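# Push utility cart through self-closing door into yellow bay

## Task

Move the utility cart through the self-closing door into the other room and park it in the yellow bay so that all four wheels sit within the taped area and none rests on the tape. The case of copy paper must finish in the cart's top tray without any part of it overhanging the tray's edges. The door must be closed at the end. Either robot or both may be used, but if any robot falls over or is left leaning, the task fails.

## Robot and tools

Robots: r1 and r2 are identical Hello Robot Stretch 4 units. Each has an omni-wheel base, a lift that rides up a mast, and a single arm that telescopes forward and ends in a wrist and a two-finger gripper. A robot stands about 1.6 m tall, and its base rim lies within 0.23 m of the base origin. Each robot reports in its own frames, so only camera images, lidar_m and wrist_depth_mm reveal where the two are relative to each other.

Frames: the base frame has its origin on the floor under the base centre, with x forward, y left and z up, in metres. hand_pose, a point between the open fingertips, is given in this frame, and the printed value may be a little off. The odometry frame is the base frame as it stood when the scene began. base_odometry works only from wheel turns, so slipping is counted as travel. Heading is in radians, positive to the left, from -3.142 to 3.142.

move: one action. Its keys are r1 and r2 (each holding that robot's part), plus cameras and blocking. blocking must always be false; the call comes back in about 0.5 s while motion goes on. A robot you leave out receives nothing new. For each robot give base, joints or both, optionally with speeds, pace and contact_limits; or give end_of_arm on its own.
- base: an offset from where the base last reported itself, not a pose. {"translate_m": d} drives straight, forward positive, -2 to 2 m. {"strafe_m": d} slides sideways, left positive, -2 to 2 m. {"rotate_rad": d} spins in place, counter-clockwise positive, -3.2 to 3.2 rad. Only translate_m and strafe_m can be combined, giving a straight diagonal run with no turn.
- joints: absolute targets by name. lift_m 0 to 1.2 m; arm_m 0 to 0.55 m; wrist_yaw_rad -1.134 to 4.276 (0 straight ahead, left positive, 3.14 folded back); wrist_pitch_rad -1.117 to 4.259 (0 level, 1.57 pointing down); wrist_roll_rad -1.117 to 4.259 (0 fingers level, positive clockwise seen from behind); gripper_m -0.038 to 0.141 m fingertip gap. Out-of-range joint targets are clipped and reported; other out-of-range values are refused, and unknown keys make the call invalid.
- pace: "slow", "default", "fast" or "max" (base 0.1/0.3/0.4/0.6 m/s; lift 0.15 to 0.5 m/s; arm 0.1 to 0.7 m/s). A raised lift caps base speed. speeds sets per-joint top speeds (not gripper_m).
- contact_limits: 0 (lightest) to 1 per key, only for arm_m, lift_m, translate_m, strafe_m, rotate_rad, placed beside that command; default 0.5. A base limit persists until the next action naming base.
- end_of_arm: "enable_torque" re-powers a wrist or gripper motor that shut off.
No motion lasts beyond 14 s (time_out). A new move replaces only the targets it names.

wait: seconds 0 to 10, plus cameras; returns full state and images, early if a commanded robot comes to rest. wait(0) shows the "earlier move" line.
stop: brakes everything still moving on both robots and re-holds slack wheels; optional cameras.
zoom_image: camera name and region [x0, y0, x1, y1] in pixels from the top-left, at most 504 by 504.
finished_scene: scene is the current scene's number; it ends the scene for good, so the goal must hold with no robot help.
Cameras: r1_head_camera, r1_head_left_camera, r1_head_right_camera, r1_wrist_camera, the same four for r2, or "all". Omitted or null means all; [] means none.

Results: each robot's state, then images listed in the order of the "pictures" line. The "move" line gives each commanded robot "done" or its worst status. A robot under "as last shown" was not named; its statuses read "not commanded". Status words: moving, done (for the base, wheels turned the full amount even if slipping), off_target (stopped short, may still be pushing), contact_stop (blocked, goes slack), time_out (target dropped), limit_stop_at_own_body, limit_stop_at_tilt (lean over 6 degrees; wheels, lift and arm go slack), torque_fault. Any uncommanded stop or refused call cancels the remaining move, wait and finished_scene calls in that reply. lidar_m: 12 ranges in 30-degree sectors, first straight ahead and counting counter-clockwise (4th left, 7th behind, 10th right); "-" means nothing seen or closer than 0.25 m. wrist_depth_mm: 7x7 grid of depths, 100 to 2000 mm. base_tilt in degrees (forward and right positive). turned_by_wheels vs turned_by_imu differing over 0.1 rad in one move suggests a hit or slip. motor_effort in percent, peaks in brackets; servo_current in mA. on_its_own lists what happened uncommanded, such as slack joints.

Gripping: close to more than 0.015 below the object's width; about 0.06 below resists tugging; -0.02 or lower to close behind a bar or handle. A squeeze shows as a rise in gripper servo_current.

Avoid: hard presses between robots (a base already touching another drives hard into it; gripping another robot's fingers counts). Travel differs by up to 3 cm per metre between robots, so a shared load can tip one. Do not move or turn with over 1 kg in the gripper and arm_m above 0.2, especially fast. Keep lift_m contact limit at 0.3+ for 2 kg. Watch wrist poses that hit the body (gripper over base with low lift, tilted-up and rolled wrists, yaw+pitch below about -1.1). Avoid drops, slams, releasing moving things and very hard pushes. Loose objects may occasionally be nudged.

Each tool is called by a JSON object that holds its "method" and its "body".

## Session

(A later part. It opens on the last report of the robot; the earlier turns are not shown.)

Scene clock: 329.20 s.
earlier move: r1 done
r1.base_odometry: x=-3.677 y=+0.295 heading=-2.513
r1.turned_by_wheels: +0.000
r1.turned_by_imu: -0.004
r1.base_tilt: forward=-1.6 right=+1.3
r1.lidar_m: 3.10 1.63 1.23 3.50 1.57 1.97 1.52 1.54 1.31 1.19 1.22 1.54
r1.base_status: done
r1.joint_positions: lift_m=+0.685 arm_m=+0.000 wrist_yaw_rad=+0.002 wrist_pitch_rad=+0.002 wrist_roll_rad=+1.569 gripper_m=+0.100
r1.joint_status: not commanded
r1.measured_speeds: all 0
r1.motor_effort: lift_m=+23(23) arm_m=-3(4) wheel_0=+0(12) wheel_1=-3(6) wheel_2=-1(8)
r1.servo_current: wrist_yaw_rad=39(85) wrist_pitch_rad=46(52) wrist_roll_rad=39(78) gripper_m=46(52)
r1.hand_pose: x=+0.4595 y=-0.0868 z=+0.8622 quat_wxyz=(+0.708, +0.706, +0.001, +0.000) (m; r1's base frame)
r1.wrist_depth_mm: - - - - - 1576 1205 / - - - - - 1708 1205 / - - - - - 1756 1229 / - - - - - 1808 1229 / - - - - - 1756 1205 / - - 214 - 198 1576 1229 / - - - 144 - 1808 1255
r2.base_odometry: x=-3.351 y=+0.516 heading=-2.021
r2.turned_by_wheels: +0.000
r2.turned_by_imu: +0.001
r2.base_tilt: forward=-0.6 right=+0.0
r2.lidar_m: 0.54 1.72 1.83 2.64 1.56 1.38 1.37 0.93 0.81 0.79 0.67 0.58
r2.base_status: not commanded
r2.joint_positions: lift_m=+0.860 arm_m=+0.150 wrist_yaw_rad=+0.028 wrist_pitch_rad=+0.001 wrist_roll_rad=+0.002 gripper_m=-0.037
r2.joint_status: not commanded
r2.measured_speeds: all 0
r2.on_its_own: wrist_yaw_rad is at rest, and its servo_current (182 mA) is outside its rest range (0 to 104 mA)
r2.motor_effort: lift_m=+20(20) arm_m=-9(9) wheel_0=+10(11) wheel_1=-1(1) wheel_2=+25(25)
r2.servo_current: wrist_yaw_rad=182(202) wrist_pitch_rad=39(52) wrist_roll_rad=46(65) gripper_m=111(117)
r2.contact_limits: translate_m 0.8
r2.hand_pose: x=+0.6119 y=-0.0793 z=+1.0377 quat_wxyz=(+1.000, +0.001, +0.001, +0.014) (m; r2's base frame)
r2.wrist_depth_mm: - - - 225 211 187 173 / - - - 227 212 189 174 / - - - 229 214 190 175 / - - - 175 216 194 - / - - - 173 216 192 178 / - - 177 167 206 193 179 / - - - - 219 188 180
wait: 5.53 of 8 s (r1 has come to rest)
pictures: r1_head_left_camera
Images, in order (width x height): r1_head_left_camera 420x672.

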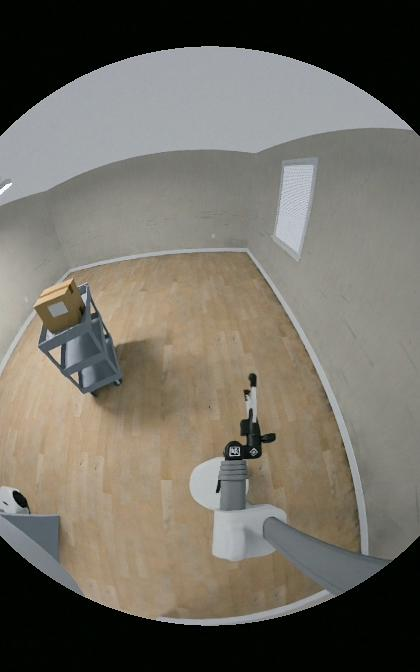

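{"method": "move", "body": {"blocking": false, "r1": {"base":{"translate_m":2.0}}, "cameras": []}}

{"method": "wait", "body": {"seconds": 10, "cameras": []}}

{"method": "move", "body": {"blocking": false, "r1": {"base":{"rotate_rad":3.14}}, "cameras": []}}

{"method": "wait", "body": {"seconds": 5, "cameras": ["r1_head_left_camera","r1_head_right_camera"]}}

Scene clock: 342.10 s.
move: r1 moving
r1.base_odometry: x=-3.702 y=+0.276 heading=-2.513
r1.turned_by_wheels: +0.000
r1.turned_by_imu: +0.000
r1.base_tilt: forward=-1.6 right=+1.3
r1.lidar_m: 3.17 1.73 1.22 3.51 1.58 1.99 1.56 1.57 1.31 1.20 1.22 1.53
r1.base_status: translate_m moving
r1.joint_positions: lift_m=+0.685 arm_m=+0.000 wrist_yaw_rad=+0.002 wrist_pitch_rad=+0.002 wrist_roll_rad=+1.569 gripper_m=+0.100
r1.joint_status: not commanded
r1.measured_speeds: translate_m=+0.122 strafe_m=+0.000 rotate_rad=+0.002 lift_m=+0.000 arm_m=+0.000 wrist_yaw_rad=+0.000 wrist_pitch_rad=+0.000 wrist_roll_rad=+0.000
r1.motor_effort: lift_m=+23(23) arm_m=-3(4) wheel_0=+7(8) wheel_1=+7(7) wheel_2=-9(9)
r1.servo_current: wrist_yaw_rad=52(59) wrist_pitch_rad=39(52) wrist_roll_rad=59(65) gripper_m=46(52)
r1.hand_pose: x=+0.4595 y=-0.0868 z=+0.8622 quat_wxyz=(+0.708, +0.706, +0.001, +0.000) (m; r1's base frame)
r1.wrist_depth_mm: - - - 1983 - 1576 1205 / - - - - - 1756 1205 / - - - - - 1756 1229 / - - - - - 1756 1229 / - - - - - 1808 1229 / - - 214 - 198 1576 1281 / - - - 143 - 1808 1255
r2.base_odometry: x=-3.351 y=+0.516 heading=-2.021
r2.turned_by_wheels: +0.000
r2.turned_by_imu: +0.000
r2.base_tilt: forward=-0.6 right=+0.0
r2.lidar_m: 0.51 1.74 1.83 2.68 1.59 1.37 1.37 0.96 0.81 0.83 0.63 0.58
r2.base_status: not commanded
r2.joint_positions: lift_m=+0.860 arm_m=+0.150 wrist_yaw_rad=+0.028 wrist_pitch_rad=+0.001 wrist_roll_rad=+0.002 gripper_m=-0.037
r2.joint_status: not commanded
r2.measured_speeds: all 0
r2.motor_effort: lift_m=+20(20) arm_m=-9(9) wheel_0=+10(11) wheel_1=-1(1) wheel_2=+25(25)
r2.servo_current: wrist_yaw_rad=189(195) wrist_pitch_rad=39(46) wrist_roll_rad=46(72) gripper_m=111(117)
r2.contact_limits: translate_m 0.8
r2.hand_pose: x=+0.6119 y=-0.0793 z=+1.0377 quat_wxyz=(+1.000, +0.001, +0.001, +0.014) (m; r2's base frame)
r2.wrist_depth_mm: - - - 225 211 187 173 / - - - 228 212 189 175 / - - - 229 214 190 176 / - - - 175 215 193 - / - - - 173 217 192 178 / - - 178 167 207 193 179 / - - - - 219 188 179
pictures: none
No camera images: "cameras" was empty.

Scene clock: 349.77 s.
earlier move: r1 done
r1.base_odometry: x=-5.295 y=-0.881 heading=-2.513
r1.turned_by_wheels: +0.000
r1.turned_by_imu: +0.000
r1.base_tilt: forward=-1.6 right=+1.2
r1.lidar_m: 2.28 2.29 2.87 3.77 1.38 1.45 3.54 1.61 1.04 0.90 0.91 1.18
r1.base_status: done
r1.joint_positions: lift_m=+0.685 arm_m=+0.000 wrist_yaw_rad=+0.002 wrist_pitch_rad=+0.002 wrist_roll_rad=+1.569 gripper_m=+0.100
r1.joint_status: not commanded
r1.measured_speeds: all 0
r1.motor_effort: lift_m=+23(23) arm_m=-3(4) wheel_0=+2(9) wheel_1=+3(8) wheel_2=+0(11)
r1.servo_current: wrist_yaw_rad=46(72) wrist_pitch_rad=46(59) wrist_roll_rad=59(72) gripper_m=46(52)
r1.hand_pose: x=+0.4595 y=-0.0868 z=+0.8622 quat_wxyz=(+0.708, +0.706, +0.001, +0.000) (m; r1's base frame)
r1.wrist_depth_mm: - - - - - - 1229 / - - - - - 1661 1229 / - - - - - 1756 1255 / - - - - - 1756 1255 / - - - - - 1756 1255 / - - 215 - 198 1618 1255 / - 144 - 144 - 1708 1255
r2.base_odometry: x=-3.351 y=+0.516 heading=-2.021
r2.turned_by_wheels: +0.000
r2.turned_by_imu: +0.001
r2.base_tilt: forward=-0.6 right=+0.0
r2.lidar_m: 0.55 1.77 1.80 2.66 1.60 1.36 1.37 0.94 0.80 0.82 0.63 0.57
r2.base_status: not commanded
r2.joint_positions: lift_m=+0.860 arm_m=+0.150 wrist_yaw_rad=+0.028 wrist_pitch_rad=+0.001 wrist_roll_rad=+0.002 gripper_m=-0.037
r2.joint_status: not commanded
r2.measured_speeds: all 0
r2.on_its_own: wrist_yaw_rad is at rest, and its servo_current (182 mA) is outside its rest range (0 to 104 mA)
r2.motor_effort: lift_m=+20(20) arm_m=-9(9) wheel_0=+11(11) wheel_1=-1(1) wheel_2=+25(25)
r2.servo_current: wrist_yaw_rad=182(202) wrist_pitch_rad=39(46) wrist_roll_rad=46(72) gripper_m=111(117)
r2.contact_limits: translate_m 0.8
r2.hand_pose: x=+0.6119 y=-0.0792 z=+1.0377 quat_wxyz=(+1.000, +0.001, +0.001, +0.014) (m; r2's base frame)
r2.wrist_depth_mm: - - - 226 211 187 173 / - - - 228 212 188 174 / - - - 229 214 191 176 / - - - 175 216 193 - / - - - 173 216 192 178 / - - 178 167 206 194 179 / - - - - 219 188 179
wait: 7.67 of 10 s (r1 has come to rest)
pictures: none
No camera images: "cameras" was empty.

Scene clock: 350.27 s.
move: r1 moving
r1.base_odometry: x=-5.295 y=-0.881 heading=-2.261
r1.turned_by_wheels: +0.252
r1.turned_by_imu: +0.253
r1.base_tilt: forward=-1.6 right=+1.3
r1.lidar_m: 2.27 2.46 3.71 1.39 1.40 3.08 2.65 1.23 0.96 0.92 1.00 1.52
r1.base_status: rotate_rad moving
r1.joint_positions: lift_m=+0.685 arm_m=+0.000 wrist_yaw_rad=+0.002 wrist_pitch_rad=+0.002 wrist_roll_rad=+1.569 gripper_m=+0.100
r1.joint_status: not commanded
r1.measured_speeds: translate_m=-0.002 strafe_m=-0.001 rotate_rad=+0.975 lift_m=+0.000 arm_m=+0.000 wrist_yaw_rad=+0.000 wrist_pitch_rad=+0.000 wrist_roll_rad=+0.000
r1.motor_effort: lift_m=+23(23) arm_m=-3(4) wheel_0=-7(10) wheel_1=-7(8) wheel_2=-7(7)
r1.servo_current: wrist_yaw_rad=46(72) wrist_pitch_rad=46(46) wrist_roll_rad=65(65) gripper_m=39(46)
r1.hand_pose: x=+0.4595 y=-0.0869 z=+0.8622 quat_wxyz=(+0.708, +0.706, +0.001, +0.000) (m; r1's base frame)
r1.wrist_depth_mm: - - - - - 1661 1229 / - - - - - 1708 1205 / - - - - - 1808 1255 / - - - - - 1756 1229 / - - - - - 1808 1229 / - - 215 - 198 1576 1255 / - - - 144 - 1808 1255
r2.base_odometry: x=-3.351 y=+0.516 heading=-2.021
r2.turned_by_wheels: +0.000
r2.turned_by_imu: +0.000
r2.base_tilt: forward=-0.6 right=+0.1
r2.lidar_m: 0.56 1.74 1.83 2.67 1.58 1.38 1.35 0.96 0.81 0.83 0.64 0.56
r2.base_status: not commanded
r2.joint_positions: lift_m=+0.860 arm_m=+0.150 wrist_yaw_rad=+0.028 wrist_pitch_rad=+0.001 wrist_roll_rad=+0.002 gripper_m=-0.037
r2.joint_status: not commanded
r2.measured_speeds: all 0
r2.motor_effort: lift_m=+20(20) arm_m=-9(9) wheel_0=+10(11) wheel_1=-1(1) wheel_2=+24(25)
r2.servo_current: wrist_yaw_rad=189(189) wrist_pitch_rad=39(39) wrist_roll_rad=46(52) gripper_m=104(111)
r2.contact_limits: translate_m 0.8
r2.hand_pose: x=+0.6119 y=-0.0792 z=+1.0377 quat_wxyz=(+1.000, +0.001, +0.001, +0.014) (m; r2's base frame)
r2.wrist_depth_mm: - - - 224 211 187 173 / - - - 228 212 188 174 / - - - 229 214 190 176 / - - - 175 215 195 - / - - - 173 216 193 178 / - - 178 166 207 193 179 / - - - - 218 188 179
pictures: none
No camera images: "cameras" was empty.

Scene clock: 352.63 s.
earlier move: r1 done
r1.base_odometry: x=-5.295 y=-0.881 heading=+0.627
r1.turned_by_wheels: +2.888
r1.turned_by_imu: +2.903
r1.base_tilt: forward=-1.6 right=+1.3
r1.lidar_m: 3.50 1.65 1.04 0.89 0.90 1.15 2.28 2.31 2.86 3.78 1.40 1.43
r1.base_status: done
r1.joint_positions: lift_m=+0.685 arm_m=+0.000 wrist_yaw_rad=+0.002 wrist_pitch_rad=+0.002 wrist_roll_rad=+1.569 gripper_m=+0.100
r1.joint_status: not commanded
r1.measured_speeds: all 0
r1.motor_effort: lift_m=+23(23) arm_m=-4(4) wheel_0=-2(11) wheel_1=-1(9) wheel_2=+1(9)
r1.servo_current: wrist_yaw_rad=52(72) wrist_pitch_rad=33(59) wrist_roll_rad=39(65) gripper_m=46(46)
r1.hand_pose: x=+0.4595 y=-0.0869 z=+0.8622 quat_wxyz=(+0.708, +0.706, +0.001, +0.000) (m; r1's base frame)
r1.wrist_depth_mm: - - - - - 1756 1205 / - - - - - 1756 1205 / - - - - - 1756 1205 / - - - - - 1756 1229 / - - - - - 1808 1255 / - - 215 - 198 1499 1255 / - - - 144 - 1863 1255
r2.base_odometry: x=-3.351 y=+0.516 heading=-2.021
r2.turned_by_wheels: +0.000
r2.turned_by_imu: +0.000
r2.base_tilt: forward=-0.6 right=+0.0
r2.lidar_m: 0.56 1.74 1.82 2.66 1.58 1.38 1.38 0.97 0.82 0.83 0.64 0.60
r2.base_status: not commanded
r2.joint_positions: lift_m=+0.860 arm_m=+0.150 wrist_yaw_rad=+0.028 wrist_pitch_rad=+0.001 wrist_roll_rad=+0.002 gripper_m=-0.037
r2.joint_status: not commanded
r2.measured_speeds: all 0
r2.on_its_own: wrist_yaw_rad is at rest, and its servo_current (163 mA) is outside its rest range (0 to 104 mA)
r2.motor_effort: lift_m=+20(20) arm_m=-9(9) wheel_0=+11(11) wheel_1=-1(1) wheel_2=+25(25)
r2.servo_current: wrist_yaw_rad=163(202) wrist_pitch_rad=39(46) wrist_roll_rad=59(65) gripper_m=104(117)
r2.contact_limits: translate_m 0.8
r2.hand_pose: x=+0.6119 y=-0.0792 z=+1.0377 quat_wxyz=(+1.000, +0.001, +0.001, +0.014) (m; r2's base frame)
r2.wrist_depth_mm: - - - 225 211 187 173 / - - - 227 213 188 174 / - - - 229 215 191 176 / - - - 175 216 194 - / - - - 174 216 191 178 / - - 178 167 206 193 178 / - - - - 220 188 179
wait: 2.37 of 5 s (r1 has come to rest)
pictures: r1_head_left_camera, r1_head_right_camera
Images, in order (width x height): r1_head_left_camera 420x672, r1_head_right_camera 420x672.

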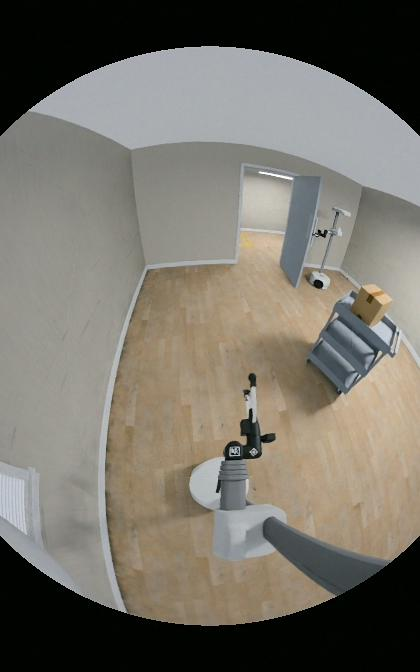

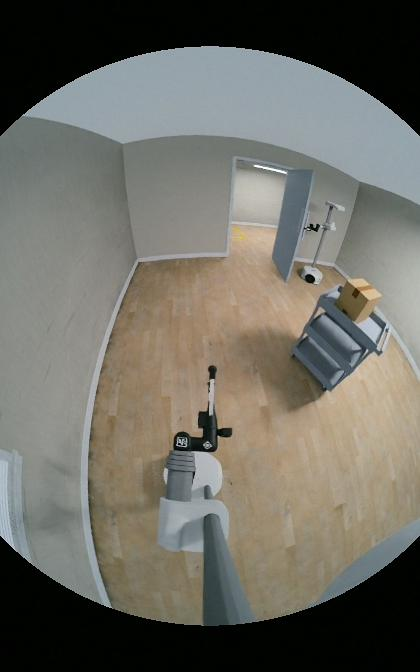

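{"method": "move", "body": {"blocking": false, "r1": {"base":{"translate_m":-1.1}}, "cameras": []}}

{"method": "wait", "body": {"seconds": 10, "cameras": []}}

{"method": "move", "body": {"blocking": false, "r1": {"base":{"strafe_m":-1.2}}, "cameras": []}}

{"method": "wait", "body": {"seconds": 8, "cameras": ["r1_head_camera","r1_head_left_camera","r1_head_right_camera"]}}

Scene clock: 362.00 s.
move: r1 moving
r1.base_odometry: x=-5.320 y=-0.900 heading=+0.627
r1.turned_by_wheels: +0.000
r1.turned_by_imu: +0.000
r1.base_tilt: forward=-1.6 right=+1.3
r1.lidar_m: 3.53 1.61 1.04 0.89 0.90 1.16 2.22 2.30 2.81 3.79 1.41 1.44
r1.base_status: translate_m moving
r1.joint_positions: lift_m=+0.685 arm_m=+0.000 wrist_yaw_rad=+0.002 wrist_pitch_rad=+0.002 wrist_roll_rad=+1.569 gripper_m=+0.100
r1.joint_status: not commanded
r1.measured_speeds: translate_m=-0.123 strafe_m=+0.000 rotate_rad=+0.006 lift_m=+0.000 arm_m=+0.000 wrist_yaw_rad=+0.000 wrist_pitch_rad=+0.000 wrist_roll_rad=+0.000
r1.motor_effort: lift_m=+23(23) arm_m=-4(4) wheel_0=-6(9) wheel_1=-6(8) wheel_2=+8(9)
r1.servo_current: wrist_yaw_rad=52(59) wrist_pitch_rad=33(46) wrist_roll_rad=52(59) gripper_m=39(46)
r1.hand_pose: x=+0.4595 y=-0.0869 z=+0.8622 quat_wxyz=(+0.708, +0.706, +0.001, +0.000) (m; r1's base frame)
r1.wrist_depth_mm: - - - - - 1756 1205 / - - - - - 1708 1229 / - - - - - 1808 1229 / - - - - - 1756 1229 / - - - - - 1756 1255 / - - 214 - 198 1576 1255 / - - - 144 - 1808 1255
r2.base_odometry: x=-3.351 y=+0.516 heading=-2.021
r2.turned_by_wheels: +0.000
r2.turned_by_imu: +0.000
r2.base_tilt: forward=-0.6 right=+0.0
r2.lidar_m: 0.55 1.75 1.85 2.67 1.57 1.36 1.37 0.95 0.80 0.82 0.65 0.58
r2.base_status: not commanded
r2.joint_positions: lift_m=+0.860 arm_m=+0.150 wrist_yaw_rad=+0.028 wrist_pitch_rad=+0.001 wrist_roll_rad=+0.002 gripper_m=-0.037
r2.joint_status: not commanded
r2.measured_speeds: all 0
r2.motor_effort: lift_m=+20(20) arm_m=-9(9) wheel_0=+10(11) wheel_1=-1(1) wheel_2=+25(25)
r2.servo_current: wrist_yaw_rad=189(189) wrist_pitch_rad=33(46) wrist_roll_rad=52(52) gripper_m=104(111)
r2.contact_limits: translate_m 0.8
r2.hand_pose: x=+0.6119 y=-0.0792 z=+1.0377 quat_wxyz=(+1.000, +0.001, +0.001, +0.014) (m; r2's base frame)
r2.wrist_depth_mm: - - - 225 211 187 173 / - - - 227 212 189 175 / - - - 229 213 190 176 / - - - 175 215 193 - / - - - 173 216 191 178 / - - 178 167 206 193 179 / - - - - 219 187 179
pictures: none
No camera images: "cameras" was empty.

Scene clock: 366.67 s.
earlier move: r1 done
r1.base_odometry: x=-6.186 y=-1.526 heading=+0.627
r1.turned_by_wheels: +0.000
r1.turned_by_imu: -0.001
r1.base_tilt: forward=-1.6 right=+1.3
r1.lidar_m: 4.56 1.27 0.82 0.75 0.78 0.99 1.18 1.20 1.54 3.02 4.01 2.14
r1.base_status: done
r1.joint_positions: lift_m=+0.685 arm_m=+0.000 wrist_yaw_rad=+0.002 wrist_pitch_rad=+0.002 wrist_roll_rad=+1.569 gripper_m=+0.100
r1.joint_status: not commanded
r1.measured_speeds: all 0
r1.motor_effort: lift_m=+23(23) arm_m=-4(4) wheel_0=-2(9) wheel_1=-2(9) wheel_2=+0(10)
r1.servo_current: wrist_yaw_rad=52(72) wrist_pitch_rad=46(52) wrist_roll_rad=46(72) gripper_m=39(52)
r1.hand_pose: x=+0.4595 y=-0.0869 z=+0.8622 quat_wxyz=(+0.708, +0.706, +0.001, +0.000) (m; r1's base frame)
r1.wrist_depth_mm: - - - - - 1661 1205 / - - - - - 1756 1229 / - - - - - 1756 1229 / - - - - - 1756 1229 / - - - - - 1756 1229 / - - 215 - 197 1537 1255 / - - - 144 - 1808 1255
r2.base_odometry: x=-3.351 y=+0.516 heading=-2.021
r2.turned_by_wheels: +0.000
r2.turned_by_imu: +0.001
r2.base_tilt: forward=-0.7 right=+0.0
r2.lidar_m: 0.55 1.74 1.84 2.69 1.60 1.37 1.35 0.95 0.80 0.81 0.63 0.59
r2.base_status: not commanded
r2.joint_positions: lift_m=+0.860 arm_m=+0.150 wrist_yaw_rad=+0.028 wrist_pitch_rad=+0.001 wrist_roll_rad=+0.002 gripper_m=-0.037
r2.joint_status: not commanded
r2.measured_speeds: all 0
r2.on_its_own: wrist_yaw_rad is at rest, and its servo_current (195 mA) is outside its rest range (0 to 104 mA)
r2.motor_effort: lift_m=+20(20) arm_m=-9(9) wheel_0=+10(11) wheel_1=-1(1) wheel_2=+25(25)
r2.servo_current: wrist_yaw_rad=195(202) wrist_pitch_rad=46(46) wrist_roll_rad=52(65) gripper_m=104(117)
r2.contact_limits: translate_m 0.8
r2.hand_pose: x=+0.6119 y=-0.0792 z=+1.0377 quat_wxyz=(+1.000, +0.001, +0.001, +0.014) (m; r2's base frame)
r2.wrist_depth_mm: - - - 224 211 188 174 / - - - 228 211 189 174 / - - - 229 213 191 176 / - - - 175 214 194 - / - - - 173 216 191 178 / - - 178 167 206 193 179 / - - - - 219 188 179
wait: 4.67 of 10 s (r1 has come to rest)
pictures: none
No camera images: "cameras" was empty.

Scene clock: 367.17 s.
move: r1 moving
r1.base_odometry: x=-6.165 y=-1.555 heading=+0.627
r1.turned_by_wheels: +0.000
r1.turned_by_imu: +0.000
r1.base_tilt: forward=-1.6 right=+1.2
r1.lidar_m: 4.57 1.40 0.84 0.76 0.80 1.01 1.18 1.20 1.52 3.00 3.97 2.13
r1.base_status: strafe_m moving
r1.joint_positions: lift_m=+0.685 arm_m=+0.000 wrist_yaw_rad=+0.002 wrist_pitch_rad=+0.002 wrist_roll_rad=+1.569 gripper_m=+0.100
r1.joint_status: not commanded
r1.measured_speeds: translate_m=+0.000 strafe_m=-0.140 rotate_rad=+0.000 lift_m=+0.000 arm_m=+0.000 wrist_yaw_rad=+0.000 wrist_pitch_rad=+0.000 wrist_roll_rad=+0.000
r1.motor_effort: lift_m=+23(23) arm_m=-4(4) wheel_0=+9(10) wheel_1=-9(11) wheel_2=+0(1)
r1.servo_current: wrist_yaw_rad=65(65) wrist_pitch_rad=46(46) wrist_roll_rad=46(59) gripper_m=46(52)
r1.hand_pose: x=+0.4595 y=-0.0869 z=+0.8622 quat_wxyz=(+0.708, +0.706, +0.001, +0.000) (m; r1's base frame)
r1.wrist_depth_mm: - - - - - 1708 1229 / - - - - - 1708 1229 / - - - - - 1756 1255 / - - - - - 1708 1255 / - - - - - 1808 1255 / - - 214 - 199 1576 1281 / - - - 144 - 1808 1229
r2.base_odometry: x=-3.351 y=+0.516 heading=-2.021
r2.turned_by_wheels: +0.000
r2.turned_by_imu: +0.000
r2.base_tilt: forward=-0.6 right=+0.0
r2.lidar_m: 0.55 1.76 1.84 2.68 1.58 1.37 1.38 0.93 0.81 0.82 0.65 0.58
r2.base_status: not commanded
r2.joint_positions: lift_m=+0.860 arm_m=+0.150 wrist_yaw_rad=+0.028 wrist_pitch_rad=+0.001 wrist_roll_rad=+0.002 gripper_m=-0.037
r2.joint_status: not commanded
r2.measured_speeds: all 0
r2.motor_effort: lift_m=+20(20) arm_m=-9(9) wheel_0=+11(11) wheel_1=-1(1) wheel_2=+25(25)
r2.servo_current: wrist_yaw_rad=195(195) wrist_pitch_rad=39(46) wrist_roll_rad=46(59) gripper_m=111(111)
r2.contact_limits: translate_m 0.8
r2.hand_pose: x=+0.6119 y=-0.0792 z=+1.0377 quat_wxyz=(+1.000, +0.001, +0.001, +0.014) (m; r2's base frame)
r2.wrist_depth_mm: - - - 225 211 187 174 / - - - 228 212 189 174 / - - - 229 214 190 175 / - - - 175 216 194 - / - - - 173 216 192 177 / - - 178 167 207 193 179 / - - - - 219 188 179
pictures: none
No camera images: "cameras" was empty.

Scene clock: 372.00 s.
earlier move: r1 done
r1.base_odometry: x=-5.482 y=-2.498 heading=+0.627
r1.turned_by_wheels: +0.000
r1.turned_by_imu: -0.006
r1.base_tilt: forward=-1.5 right=+1.3
r1.lidar_m: 1.71 3.40 2.11 1.93 1.73 1.13 1.00 1.01 1.27 2.52 2.78 3.43
r1.base_status: done
r1.joint_positions: lift_m=+0.685 arm_m=+0.000 wrist_yaw_rad=+0.002 wrist_pitch_rad=+0.002 wrist_roll_rad=+1.569 gripper_m=+0.100
r1.joint_status: not commanded
r1.measured_speeds: all 0
r1.motor_effort: lift_m=+23(23) arm_m=-4(4) wheel_0=+1(12) wheel_1=+0(11) wheel_2=+0(2)
r1.servo_current: wrist_yaw_rad=39(72) wrist_pitch_rad=46(52) wrist_roll_rad=39(72) gripper_m=39(52)
r1.hand_pose: x=+0.4595 y=-0.0869 z=+0.8622 quat_wxyz=(+0.708, +0.706, +0.001, +0.000) (m; r1's base frame)
r1.wrist_depth_mm: - - - - - 1708 1205 / - - - - - 1756 1229 / - - - - - 1756 1205 / - - - 1808 - 1576 1255 / - - - - - 1661 1229 / - - 215 - 198 1618 1255 / - - - 144 - 1863 1281
r2.base_odometry: x=-3.351 y=+0.516 heading=-2.021
r2.turned_by_wheels: +0.000
r2.turned_by_imu: +0.001
r2.base_tilt: forward=-0.7 right=+0.0
r2.lidar_m: 0.55 1.76 1.84 2.66 1.58 1.35 1.39 0.94 0.81 0.83 0.64 0.57
r2.base_status: not commanded
r2.joint_positions: lift_m=+0.860 arm_m=+0.150 wrist_yaw_rad=+0.028 wrist_pitch_rad=+0.001 wrist_roll_rad=+0.002 gripper_m=-0.037
r2.joint_status: not commanded
r2.measured_speeds: all 0
r2.on_its_own: wrist_yaw_rad is at rest, and its servo_current (182 mA) is outside its rest range (0 to 104 mA)
r2.motor_effort: lift_m=+20(20) arm_m=-9(9) wheel_0=+11(11) wheel_1=-1(1) wheel_2=+25(25)
r2.servo_current: wrist_yaw_rad=182(195) wrist_pitch_rad=39(46) wrist_roll_rad=39(59) gripper_m=111(117)
r2.contact_limits: translate_m 0.8
r2.hand_pose: x=+0.6119 y=-0.0792 z=+1.0377 quat_wxyz=(+1.000, +0.001, +0.001, +0.014) (m; r2's base frame)
r2.wrist_depth_mm: - - - 225 211 187 173 / - - - 228 212 189 175 / - - - 229 214 190 176 / - - - 175 215 194 - / - - - 174 216 192 177 / - - 178 167 206 193 179 / - - - - 219 188 179
wait: 4.83 of 8 s (r1 has come to rest)
pictures: r1_head_camera, r1_head_left_camera, r1_head_right_camera
Images, in order (width x height): r1_head_camera 420x560, r1_head_left_camera 420x672, r1_head_right_camera 420x672.

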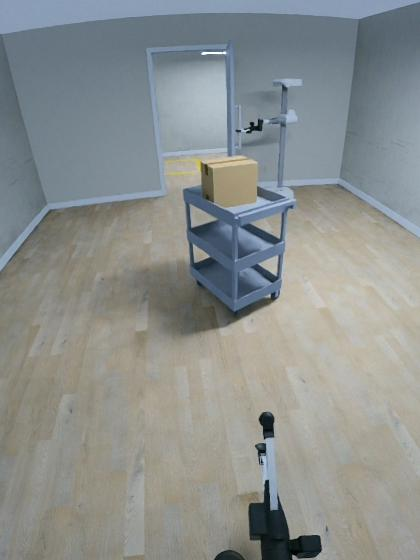

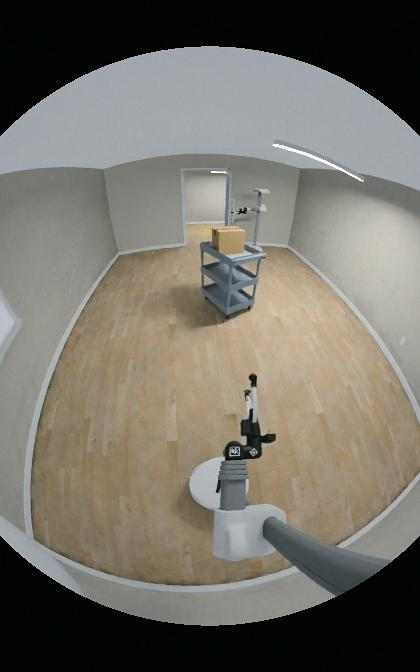

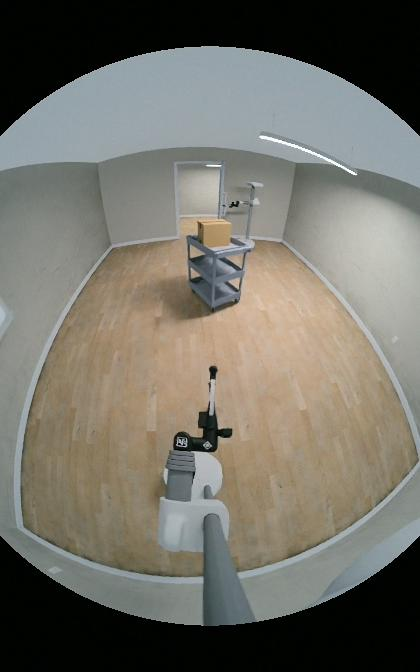

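{"method": "zoom_image", "body": {"camera": "r1_head_camera", "region": [150, 130, 330, 330]}}

Scaled by 2.520 from the camera's 420x560 image, which has a finer 600x800 frame.

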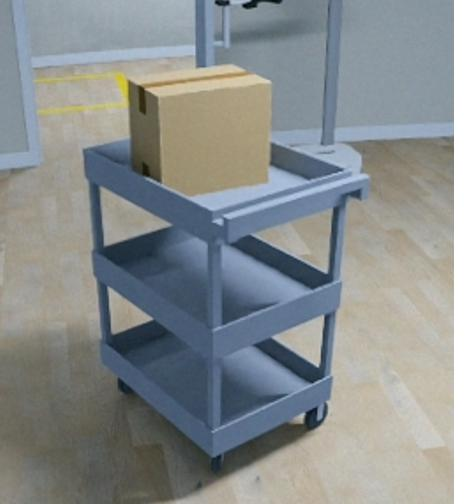

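{"method": "move", "body": {"blocking": false, "r1": {"base":{"translate_m":1.05,"strafe_m":-0.52}}, "cameras": []}}

{"method": "wait", "body": {"seconds": 8, "cameras": []}}

{"method": "move", "body": {"blocking": false, "r1": {"base":{"rotate_rad":0.45}}, "cameras": []}}

{"method": "wait", "body": {"seconds": 3, "cameras": ["r1_head_camera","r1_wrist_camera","r1_head_right_camera"]}}

Scene clock: 388.40 s.
move: r1 moving
r1.base_odometry: x=-5.448 y=-2.492 heading=+0.627
r1.turned_by_wheels: +0.000
r1.turned_by_imu: +0.000
r1.base_tilt: forward=-1.6 right=+1.3
r1.lidar_m: 1.69 3.39 2.14 1.95 1.82 1.14 1.02 1.04 1.31 2.61 2.78 3.43
r1.base_status: translate_m moving; strafe_m moving
r1.joint_positions: lift_m=+0.685 arm_m=+0.000 wrist_yaw_rad=+0.002 wrist_pitch_rad=+0.002 wrist_roll_rad=+1.569 gripper_m=+0.100
r1.joint_status: not commanded
r1.measured_speeds: translate_m=+0.121 strafe_m=-0.061 rotate_rad=-0.003 lift_m=+0.000 arm_m=+0.000 wrist_yaw_rad=+0.000 wrist_pitch_rad=+0.000 wrist_roll_rad=+0.000
r1.motor_effort: lift_m=+23(23) arm_m=-4(4) wheel_0=+10(11) wheel_1=+4(5) wheel_2=-9(10)
r1.servo_current: wrist_yaw_rad=52(78) wrist_pitch_rad=46(52) wrist_roll_rad=52(65) gripper_m=46(46)
r1.hand_pose: x=+0.4595 y=-0.0869 z=+0.8622 quat_wxyz=(+0.708, +0.706, +0.001, +0.000) (m; r1's base frame)
r1.wrist_depth_mm: - - - - - 1708 1182 / - - - - - 1756 1229 / - - - - - 1708 1205 / - - - 1863 - 1576 1255 / - - - 1921 - 1661 1229 / - - 215 - 198 1576 1255 / - - - 144 - 1808 1229
r2.base_odometry: x=-3.351 y=+0.516 heading=-2.021
r2.turned_by_wheels: +0.000
r2.turned_by_imu: +0.000
r2.base_tilt: forward=-0.6 right=+0.0
r2.lidar_m: 0.55 1.75 1.82 2.67 1.57 1.36 1.37 0.96 0.81 0.82 0.66 0.56
r2.base_status: not commanded
r2.joint_positions: lift_m=+0.860 arm_m=+0.150 wrist_yaw_rad=+0.028 wrist_pitch_rad=+0.001 wrist_roll_rad=+0.002 gripper_m=-0.037
r2.joint_status: not commanded
r2.measured_speeds: all 0
r2.motor_effort: lift_m=+20(20) arm_m=-8(9) wheel_0=+11(11) wheel_1=+0(1) wheel_2=+25(25)
r2.servo_current: wrist_yaw_rad=176(195) wrist_pitch_rad=33(39) wrist_roll_rad=52(65) gripper_m=104(117)
r2.contact_limits: translate_m 0.8
r2.hand_pose: x=+0.6119 y=-0.0792 z=+1.0377 quat_wxyz=(+1.000, +0.001, +0.001, +0.014) (m; r2's base frame)
r2.wrist_depth_mm: - - - 225 211 187 173 / - - - 227 212 189 174 / - - - 229 215 190 175 / - - - 175 216 194 - / - - - 174 216 192 177 / - - 178 167 206 194 178 / - - - - 219 188 179
pictures: none
No camera images: "cameras" was empty.

Scene clock: 393.17 s.
earlier move: r1 done
r1.base_odometry: x=-4.327 y=-2.303 heading=+0.627
r1.turned_by_wheels: +0.000
r1.turned_by_imu: -0.002
r1.base_tilt: forward=-1.6 right=+1.3
r1.lidar_m: 0.81 0.78 2.90 2.59 2.60 2.17 1.96 2.00 2.33 2.08 2.11 2.60
r1.base_status: done
r1.joint_positions: lift_m=+0.685 arm_m=+0.000 wrist_yaw_rad=+0.002 wrist_pitch_rad=+0.002 wrist_roll_rad=+1.569 gripper_m=+0.100
r1.joint_status: not commanded
r1.measured_speeds: all 0
r1.motor_effort: lift_m=+23(23) arm_m=-4(4) wheel_0=+3(11) wheel_1=+3(6) wheel_2=+0(10)
r1.servo_current: wrist_yaw_rad=39(78) wrist_pitch_rad=39(52) wrist_roll_rad=52(72) gripper_m=46(52)
r1.hand_pose: x=+0.4595 y=-0.0869 z=+0.8622 quat_wxyz=(+0.708, +0.706, +0.001, +0.000) (m; r1's base frame)
r1.wrist_depth_mm: - - - - - 1756 1229 / - - - - - 1756 1229 / - - - - - 1708 1229 / - - - - - 1808 1281 / - - - - - 1756 1229 / - - 214 - 198 1499 1308 / - - - 144 - 137 -
r2.base_odometry: x=-3.351 y=+0.516 heading=-2.021
r2.turned_by_wheels: +0.000
r2.turned_by_imu: +0.001
r2.base_tilt: forward=-0.6 right=+0.0
r2.lidar_m: 0.54 1.73 1.83 2.69 1.57 1.35 1.38 0.95 0.82 0.80 0.63 0.58
r2.base_status: not commanded
r2.joint_positions: lift_m=+0.860 arm_m=+0.150 wrist_yaw_rad=+0.028 wrist_pitch_rad=+0.001 wrist_roll_rad=+0.002 gripper_m=-0.037
r2.joint_status: not commanded
r2.measured_speeds: all 0
r2.on_its_own: wrist_yaw_rad is at rest, and its servo_current (182 mA) is outside its rest range (0 to 104 mA)
r2.motor_effort: lift_m=+20(20) arm_m=-9(9) wheel_0=+10(11) wheel_1=-1(1) wheel_2=+25(25)
r2.servo_current: wrist_yaw_rad=182(208) wrist_pitch_rad=46(52) wrist_roll_rad=46(65) gripper_m=111(117)
r2.contact_limits: translate_m 0.8
r2.hand_pose: x=+0.6119 y=-0.0792 z=+1.0377 quat_wxyz=(+1.000, +0.001, +0.001, +0.014) (m; r2's base frame)
r2.wrist_depth_mm: - - - 225 211 187 173 / - - - 228 212 188 174 / - - - 229 213 190 176 / - - - 175 216 194 - / - - - 173 216 191 178 / - - 178 166 206 193 179 / - - - - 219 188 179
wait: 4.77 of 8 s (r1 has come to rest)
pictures: none
No camera images: "cameras" was empty.

Scene clock: 393.67 s.
move: r1 moving
r1.base_odometry: x=-4.327 y=-2.303 heading=+0.878
r1.turned_by_wheels: +0.251
r1.turned_by_imu: +0.252
r1.base_tilt: forward=-1.5 right=+1.3
r1.lidar_m: 0.79 0.77 2.68 2.60 2.54 1.99 1.95 2.12 2.15 2.11 2.24 2.88
r1.base_status: rotate_rad moving
r1.joint_positions: lift_m=+0.685 arm_m=+0.000 wrist_yaw_rad=+0.002 wrist_pitch_rad=+0.002 wrist_roll_rad=+1.569 gripper_m=+0.100
r1.joint_status: not commanded
r1.measured_speeds: translate_m=-0.001 strafe_m=+0.001 rotate_rad=+0.934 lift_m=+0.000 arm_m=+0.000 wrist_yaw_rad=+0.000 wrist_pitch_rad=+0.000 wrist_roll_rad=+0.000
r1.motor_effort: lift_m=+23(23) arm_m=-4(4) wheel_0=-7(9) wheel_1=-4(7) wheel_2=-4(7)
r1.servo_current: wrist_yaw_rad=33(59) wrist_pitch_rad=46(52) wrist_roll_rad=65(65) gripper_m=46(46)
r1.hand_pose: x=+0.4595 y=-0.0869 z=+0.8622 quat_wxyz=(+0.708, +0.706, +0.001, +0.000) (m; r1's base frame)
r1.wrist_depth_mm: - - - - - 1708 1205 / - - - - - 1756 1229 / - - - - - 1756 1205 / - - - - - 1756 1255 / - - - - - 732 - / - - 215 854 192 668 - / - - 854 144 - - -
r2.base_odometry: x=-3.351 y=+0.516 heading=-2.021
r2.turned_by_wheels: +0.000
r2.turned_by_imu: +0.000
r2.base_tilt: forward=-0.6 right=+0.0
r2.lidar_m: 0.54 1.76 1.80 2.69 1.57 1.37 1.37 0.94 0.81 0.79 0.63 0.59
r2.base_status: not commanded
r2.joint_positions: lift_m=+0.860 arm_m=+0.150 wrist_yaw_rad=+0.028 wrist_pitch_rad=+0.001 wrist_roll_rad=+0.002 gripper_m=-0.037
r2.joint_status: not commanded
r2.measured_speeds: all 0
r2.motor_effort: lift_m=+20(20) arm_m=-9(9) wheel_0=+11(11) wheel_1=-1(1) wheel_2=+25(25)
r2.servo_current: wrist_yaw_rad=176(189) wrist_pitch_rad=33(46) wrist_roll_rad=52(59) gripper_m=111(111)
r2.contact_limits: translate_m 0.8
r2.hand_pose: x=+0.6119 y=-0.0792 z=+1.0377 quat_wxyz=(+1.000, +0.001, +0.001, +0.014) (m; r2's base frame)
r2.wrist_depth_mm: - - - 225 210 187 173 / - - - 228 212 188 174 / - - - 229 213 191 176 / - - - 175 215 194 - / - - - 173 216 192 178 / - - 178 167 207 193 178 / - - - - 219 188 179
pictures: none
No camera images: "cameras" was empty.

Scene clock: 394.40 s.
earlier move: r1 done
r1.base_odometry: x=-4.327 y=-2.303 heading=+1.077
r1.turned_by_wheels: +0.199
r1.turned_by_imu: +0.200
r1.base_tilt: forward=-1.6 right=+1.2
r1.lidar_m: 0.77 3.03 2.59 2.57 2.22 1.94 1.95 2.32 2.11 2.10 2.47 0.84
r1.base_status: done
r1.joint_positions: lift_m=+0.685 arm_m=+0.000 wrist_yaw_rad=+0.002 wrist_pitch_rad=+0.002 wrist_roll_rad=+1.569 gripper_m=+0.100
r1.joint_status: not commanded
r1.measured_speeds: all 0
r1.motor_effort: lift_m=+23(23) arm_m=-4(4) wheel_0=-2(9) wheel_1=-2(7) wheel_2=+0(7)
r1.servo_current: wrist_yaw_rad=46(72) wrist_pitch_rad=39(52) wrist_roll_rad=39(72) gripper_m=39(52)
r1.hand_pose: x=+0.4595 y=-0.0869 z=+0.8622 quat_wxyz=(+0.708, +0.706, +0.001, +0.000) (m; r1's base frame)
r1.wrist_depth_mm: - - - - - 1708 1205 / - - - 707 - 778 1229 / - - - - - 661 - / - - 878 654 - 661 - / - - 878 634 - 647 - / - - 213 878 193 - 627 / - - - 144 - 1808 1281
r2.base_odometry: x=-3.351 y=+0.516 heading=-2.021
r2.turned_by_wheels: +0.000
r2.turned_by_imu: +0.000
r2.base_tilt: forward=-0.6 right=+0.0
r2.lidar_m: 0.53 1.73 1.80 2.69 1.60 1.35 1.35 0.96 0.83 0.82 0.63 0.56
r2.base_status: not commanded
r2.joint_positions: lift_m=+0.860 arm_m=+0.150 wrist_yaw_rad=+0.028 wrist_pitch_rad=+0.001 wrist_roll_rad=+0.002 gripper_m=-0.037
r2.joint_status: not commanded
r2.measured_speeds: all 0
r2.on_its_own: wrist_yaw_rad is at rest, and its servo_current (169 mA) is outside its rest range (0 to 104 mA)
r2.motor_effort: lift_m=+20(20) arm_m=-9(9) wheel_0=+10(11) wheel_1=-1(1) wheel_2=+25(25)
r2.servo_current: wrist_yaw_rad=169(195) wrist_pitch_rad=46(46) wrist_roll_rad=46(59) gripper_m=104(111)
r2.contact_limits: translate_m 0.8
r2.hand_pose: x=+0.6119 y=-0.0792 z=+1.0377 quat_wxyz=(+1.000, +0.001, +0.001, +0.014) (m; r2's base frame)
r2.wrist_depth_mm: - - - 225 211 187 174 / - - - 228 212 188 175 / - - - 229 214 190 175 / - - - 175 216 194 - / - - - 173 216 191 178 / - - 178 167 207 193 178 / - - - - 219 187 179
wait: 0.73 of 3 s (r1 has come to rest)
pictures: r1_head_camera, r1_head_right_camera, r1_wrist_camera
Images, in order (width x height): r1_head_camera 420x560, r1_head_right_camera 420x672, r1_wrist_camera 616x392.

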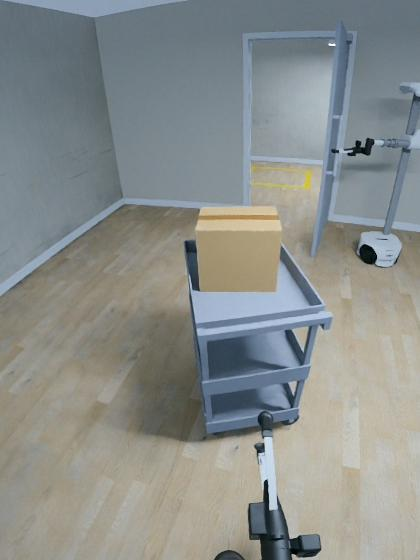

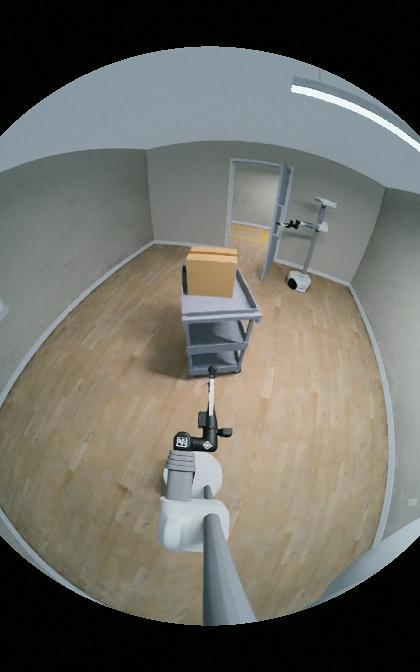

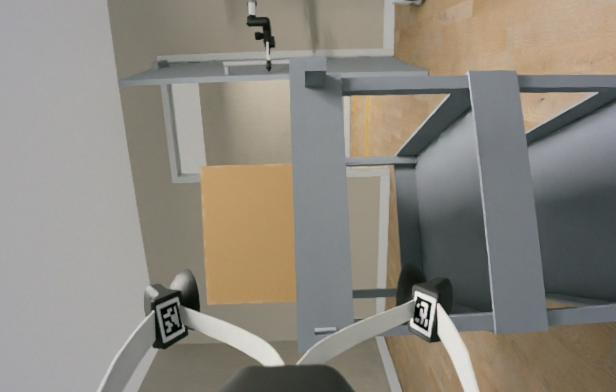

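{"method": "move", "body": {"blocking": false, "r1": {"base":{"translate_m":0.24,"strafe_m":-0.05}}, "cameras": []}}

{"method": "wait", "body": {"seconds": 4, "cameras": ["r1_head_camera","r1_wrist_camera"]}}

Scene clock: 410.27 s.
move: r1 moving
r1.base_odometry: x=-4.306 y=-2.279 heading=+1.077
r1.turned_by_wheels: +0.000
r1.turned_by_imu: +0.000
r1.base_tilt: forward=-1.6 right=+1.2
r1.lidar_m: 0.75 2.98 2.59 2.56 2.28 1.96 1.97 2.37 2.09 2.12 2.49 0.82
r1.base_status: translate_m moving; strafe_m moving
r1.joint_positions: lift_m=+0.685 arm_m=+0.000 wrist_yaw_rad=+0.002 wrist_pitch_rad=+0.002 wrist_roll_rad=+1.569 gripper_m=+0.100
r1.joint_status: not commanded
r1.measured_speeds: translate_m=+0.123 strafe_m=-0.026 rotate_rad=-0.005 lift_m=+0.000 arm_m=+0.000 wrist_yaw_rad=+0.000 wrist_pitch_rad=+0.000 wrist_roll_rad=+0.000
r1.motor_effort: lift_m=+23(23) arm_m=-4(4) wheel_0=+7(8) wheel_1=+3(6) wheel_2=-9(10)
r1.servo_current: wrist_yaw_rad=52(65) wrist_pitch_rad=39(46) wrist_roll_rad=52(59) gripper_m=39(46)
r1.hand_pose: x=+0.4595 y=-0.0869 z=+0.8622 quat_wxyz=(+0.708, +0.706, +0.001, +0.000) (m; r1's base frame)
r1.wrist_depth_mm: - - - - - 1708 1182 / - - - 661 - 809 1229 / - - - - - 647 - / - - 842 621 - 634 - / - - 831 609 - - 615 / - - 216 842 193 - 597 / - - - 144 - 1863 1205
r2.base_odometry: x=-3.351 y=+0.516 heading=-2.021
r2.turned_by_wheels: +0.000
r2.turned_by_imu: +0.000
r2.base_tilt: forward=-0.6 right=+0.1
r2.lidar_m: 0.56 1.72 1.82 2.69 1.59 1.38 1.37 0.96 0.81 0.82 0.63 0.59
r2.base_status: not commanded
r2.joint_positions: lift_m=+0.860 arm_m=+0.150 wrist_yaw_rad=+0.028 wrist_pitch_rad=+0.001 wrist_roll_rad=+0.002 gripper_m=-0.037
r2.joint_status: not commanded
r2.measured_speeds: all 0
r2.motor_effort: lift_m=+20(20) arm_m=-9(9) wheel_0=+11(11) wheel_1=-1(1) wheel_2=+25(25)
r2.servo_current: wrist_yaw_rad=189(195) wrist_pitch_rad=39(39) wrist_roll_rad=52(59) gripper_m=104(117)
r2.contact_limits: translate_m 0.8
r2.hand_pose: x=+0.6119 y=-0.0792 z=+1.0377 quat_wxyz=(+1.000, +0.001, +0.001, +0.014) (m; r2's base frame)
r2.wrist_depth_mm: - - - 225 211 188 174 / - - - 228 212 188 174 / - - - 229 214 190 176 / - - - 175 215 194 - / - - - 174 216 191 178 / - - 178 167 206 193 178 / - - - - 220 187 179
pictures: none
No camera images: "cameras" was empty.

Scene clock: 412.03 s.
earlier move: r1 done
r1.base_odometry: x=-4.169 y=-2.116 heading=+1.077
r1.turned_by_wheels: +0.000
r1.turned_by_imu: +0.000
r1.base_tilt: forward=-1.6 right=+1.3
r1.lidar_m: 0.53 3.00 2.57 2.55 2.53 2.20 2.20 2.43 2.13 2.14 2.49 0.62
r1.base_status: done
r1.joint_positions: lift_m=+0.685 arm_m=+0.000 wrist_yaw_rad=+0.002 wrist_pitch_rad=+0.002 wrist_roll_rad=+1.569 gripper_m=+0.100
r1.joint_status: not commanded
r1.measured_speeds: all 0
r1.motor_effort: lift_m=+23(23) arm_m=-4(4) wheel_0=+1(9) wheel_1=+1(7) wheel_2=+0(10)
r1.servo_current: wrist_yaw_rad=39(65) wrist_pitch_rad=46(52) wrist_roll_rad=59(65) gripper_m=46(52)
r1.hand_pose: x=+0.4595 y=-0.0869 z=+0.8622 quat_wxyz=(+0.708, +0.706, +0.001, +0.000) (m; r1's base frame)
r1.wrist_depth_mm: - - - - - 1708 1205 / - - - - 455 466 455 / - - - - - - - / - - 627 615 424 - - / - - 621 627 415 - - / - - 216 347 193 - - / - - 634 144 - 831 -
r2.base_odometry: x=-3.351 y=+0.516 heading=-2.021
r2.turned_by_wheels: +0.000
r2.turned_by_imu: +0.000
r2.base_tilt: forward=-0.6 right=+0.1
r2.lidar_m: 0.55 1.75 1.78 2.68 1.58 1.36 1.36 0.96 0.82 0.82 0.63 0.57
r2.base_status: not commanded
r2.joint_positions: lift_m=+0.860 arm_m=+0.150 wrist_yaw_rad=+0.028 wrist_pitch_rad=+0.001 wrist_roll_rad=+0.002 gripper_m=-0.037
r2.joint_status: not commanded
r2.measured_speeds: all 0
r2.on_its_own: wrist_yaw_rad is at rest, and its servo_current (182 mA) is outside its rest range (0 to 104 mA)
r2.motor_effort: lift_m=+20(20) arm_m=-9(9) wheel_0=+11(11) wheel_1=+0(1) wheel_2=+24(25)
r2.servo_current: wrist_yaw_rad=182(195) wrist_pitch_rad=46(46) wrist_roll_rad=46(59) gripper_m=104(117)
r2.contact_limits: translate_m 0.8
r2.hand_pose: x=+0.6119 y=-0.0792 z=+1.0377 quat_wxyz=(+1.000, +0.001, +0.001, +0.014) (m; r2's base frame)
r2.wrist_depth_mm: - - - 227 211 187 173 / - - - 228 212 188 175 / - - - 229 214 190 176 / - - - 176 215 195 - / - - - 173 216 192 178 / - - 178 166 206 194 179 / - - - - 218 187 179
wait: 1.77 of 4 s (r1 has come to rest)
pictures: r1_head_camera, r1_wrist_camera
Images, in order (width x height): r1_head_camera 420x560, r1_wrist_camera 616x392.

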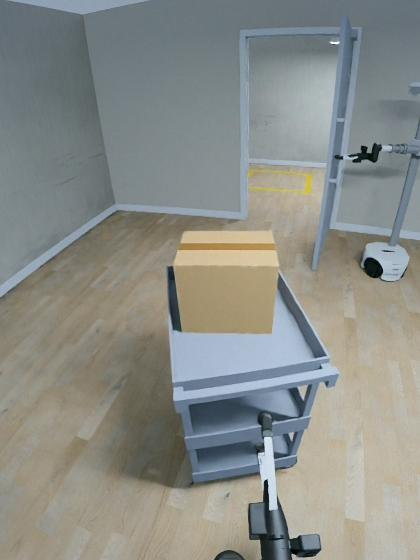

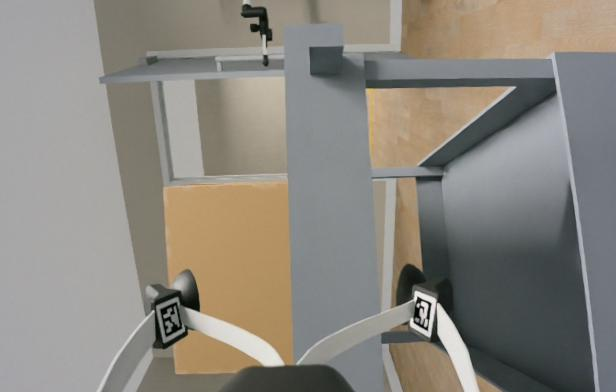

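{"method": "move", "body": {"blocking": false, "r1": {"base":{"translate_m":0.215},"pace":"slow","contact_limits":{"translate_m":0.2}}, "cameras": []}}

{"method": "wait", "body": {"seconds": 4, "cameras": ["r1_head_camera","r1_wrist_camera"]}}

Scene clock: 418.73 s.
move: r1 moving
r1.base_odometry: x=-4.163 y=-2.105 heading=+1.077
r1.turned_by_wheels: +0.000
r1.turned_by_imu: +0.000
r1.base_tilt: forward=-1.6 right=+1.3
r1.lidar_m: 0.52 2.94 2.55 2.58 2.51 2.21 2.21 2.40 2.14 2.13 2.50 0.58
r1.base_status: translate_m moving
r1.joint_positions: lift_m=+0.685 arm_m=+0.000 wrist_yaw_rad=+0.002 wrist_pitch_rad=+0.002 wrist_roll_rad=+1.569 gripper_m=+0.100
r1.joint_status: not commanded
r1.measured_speeds: translate_m=+0.048 strafe_m=+0.000 rotate_rad=-0.001 lift_m=+0.000 arm_m=+0.000 wrist_yaw_rad=+0.000 wrist_pitch_rad=+0.000 wrist_roll_rad=+0.000
r1.motor_effort: lift_m=+23(23) arm_m=-4(4) wheel_0=+7(7) wheel_1=+5(6) wheel_2=-7(7)
r1.servo_current: wrist_yaw_rad=46(52) wrist_pitch_rad=39(46) wrist_roll_rad=46(59) gripper_m=46(52)
r1.contact_limits: translate_m 0.2
r1.hand_pose: x=+0.4595 y=-0.0869 z=+0.8622 quat_wxyz=(+0.708, +0.706, +0.001, +0.000) (m; r1's base frame)
r1.wrist_depth_mm: - - - - - 1708 1182 / - - - - 439 469 442 / - - - - - - - / - - 615 615 418 - - / - - 621 615 - - - / - - 215 338 192 - - / - - 621 144 - 831 -
r2.base_odometry: x=-3.351 y=+0.516 heading=-2.021
r2.turned_by_wheels: +0.000
r2.turned_by_imu: +0.000
r2.base_tilt: forward=-0.6 right=+0.0
r2.lidar_m: 0.55 1.74 1.81 2.65 1.59 1.37 1.37 0.94 0.81 0.83 0.65 0.59
r2.base_status: not commanded
r2.joint_positions: lift_m=+0.860 arm_m=+0.150 wrist_yaw_rad=+0.028 wrist_pitch_rad=+0.001 wrist_roll_rad=+0.002 gripper_m=-0.037
r2.joint_status: not commanded
r2.measured_speeds: all 0
r2.motor_effort: lift_m=+20(20) arm_m=-9(9) wheel_0=+10(11) wheel_1=+0(1) wheel_2=+25(25)
r2.servo_current: wrist_yaw_rad=195(195) wrist_pitch_rad=39(46) wrist_roll_rad=59(59) gripper_m=111(111)
r2.contact_limits: translate_m 0.8
r2.hand_pose: x=+0.6119 y=-0.0792 z=+1.0377 quat_wxyz=(+1.000, +0.001, +0.001, +0.014) (m; r2's base frame)
r2.wrist_depth_mm: - - - 226 211 187 173 / - - - 229 212 188 174 / - - - 229 214 190 176 / - - - 175 216 193 - / - - - 173 216 192 178 / - - 178 167 206 193 179 / - - - - 219 188 179
pictures: none
No camera images: "cameras" was empty.

Scene clock: 421.67 s.
earlier move: r1 done
r1.base_odometry: x=-4.067 y=-1.927 heading=+1.077
r1.turned_by_wheels: -0.001
r1.turned_by_imu: -0.001
r1.base_tilt: forward=-1.6 right=+1.3
r1.lidar_m: 0.34 0.35 2.54 2.50 2.75 2.38 2.41 2.51 2.19 2.19 2.57 0.45
r1.base_status: done
r1.joint_positions: lift_m=+0.685 arm_m=+0.000 wrist_yaw_rad=-0.005 wrist_pitch_rad=+0.003 wrist_roll_rad=+1.569 gripper_m=+0.100
r1.joint_status: not commanded
r1.measured_speeds: all 0
r1.motor_effort: lift_m=+23(23) arm_m=+4(4) wheel_0=+1(7) wheel_1=+2(6) wheel_2=-7(11)
r1.servo_current: wrist_yaw_rad=52(72) wrist_pitch_rad=39(52) wrist_roll_rad=59(65) gripper_m=39(52)
r1.contact_limits: translate_m 0.2
r1.hand_pose: x=+0.4588 y=-0.0889 z=+0.8620 quat_wxyz=(+0.708, +0.707, -0.001, -0.003) (m; r1's base frame)
r1.wrist_depth_mm: - - - - 293 297 301 / - - - - 278 1756 1229 / - - - - 264 1921 - / - - - 255 255 - - / - 449 452 242 246 - - / - 442 445 180 197 - - / - 442 445 141 229 - -
r2.base_odometry: x=-3.351 y=+0.516 heading=-2.021
r2.turned_by_wheels: +0.000
r2.turned_by_imu: +0.000
r2.base_tilt: forward=-0.6 right=+0.0
r2.lidar_m: 0.55 1.72 1.82 2.69 1.56 1.35 1.37 0.97 0.81 0.82 0.64 0.58
r2.base_status: not commanded
r2.joint_positions: lift_m=+0.860 arm_m=+0.150 wrist_yaw_rad=+0.028 wrist_pitch_rad=+0.001 wrist_roll_rad=+0.002 gripper_m=-0.037
r2.joint_status: not commanded
r2.measured_speeds: all 0
r2.on_its_own: wrist_yaw_rad is at rest, and its servo_current (182 mA) is outside its rest range (0 to 104 mA)
r2.motor_effort: lift_m=+20(20) arm_m=-9(9) wheel_0=+10(11) wheel_1=-1(1) wheel_2=+25(25)
r2.servo_current: wrist_yaw_rad=182(195) wrist_pitch_rad=46(46) wrist_roll_rad=46(59) gripper_m=104(117)
r2.contact_limits: translate_m 0.8
r2.hand_pose: x=+0.6119 y=-0.0792 z=+1.0377 quat_wxyz=(+1.000, +0.001, +0.001, +0.014) (m; r2's base frame)
r2.wrist_depth_mm: - - - 225 211 187 173 / - - - 228 211 188 174 / - - - 229 214 191 176 / - - - 175 215 193 - / - - - 173 217 192 177 / - - 178 166 206 193 179 / - - - - 218 188 179
wait: 2.93 of 4 s (r1 has come to rest)
pictures: r1_head_camera, r1_wrist_camera
Images, in order (width x height): r1_head_camera 420x560, r1_wrist_camera 616x392.

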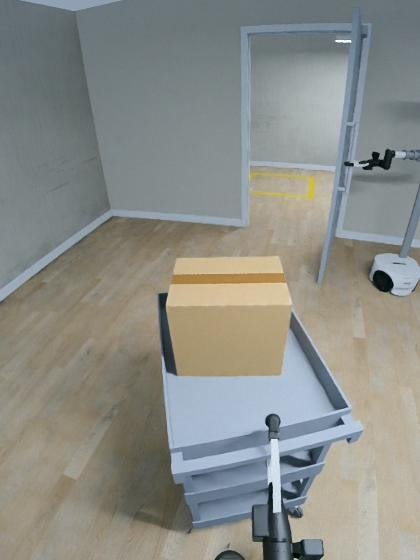

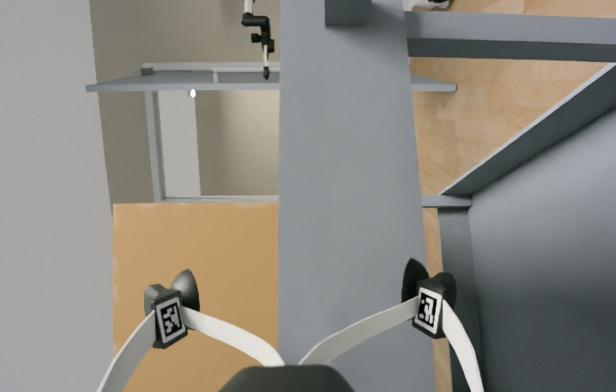

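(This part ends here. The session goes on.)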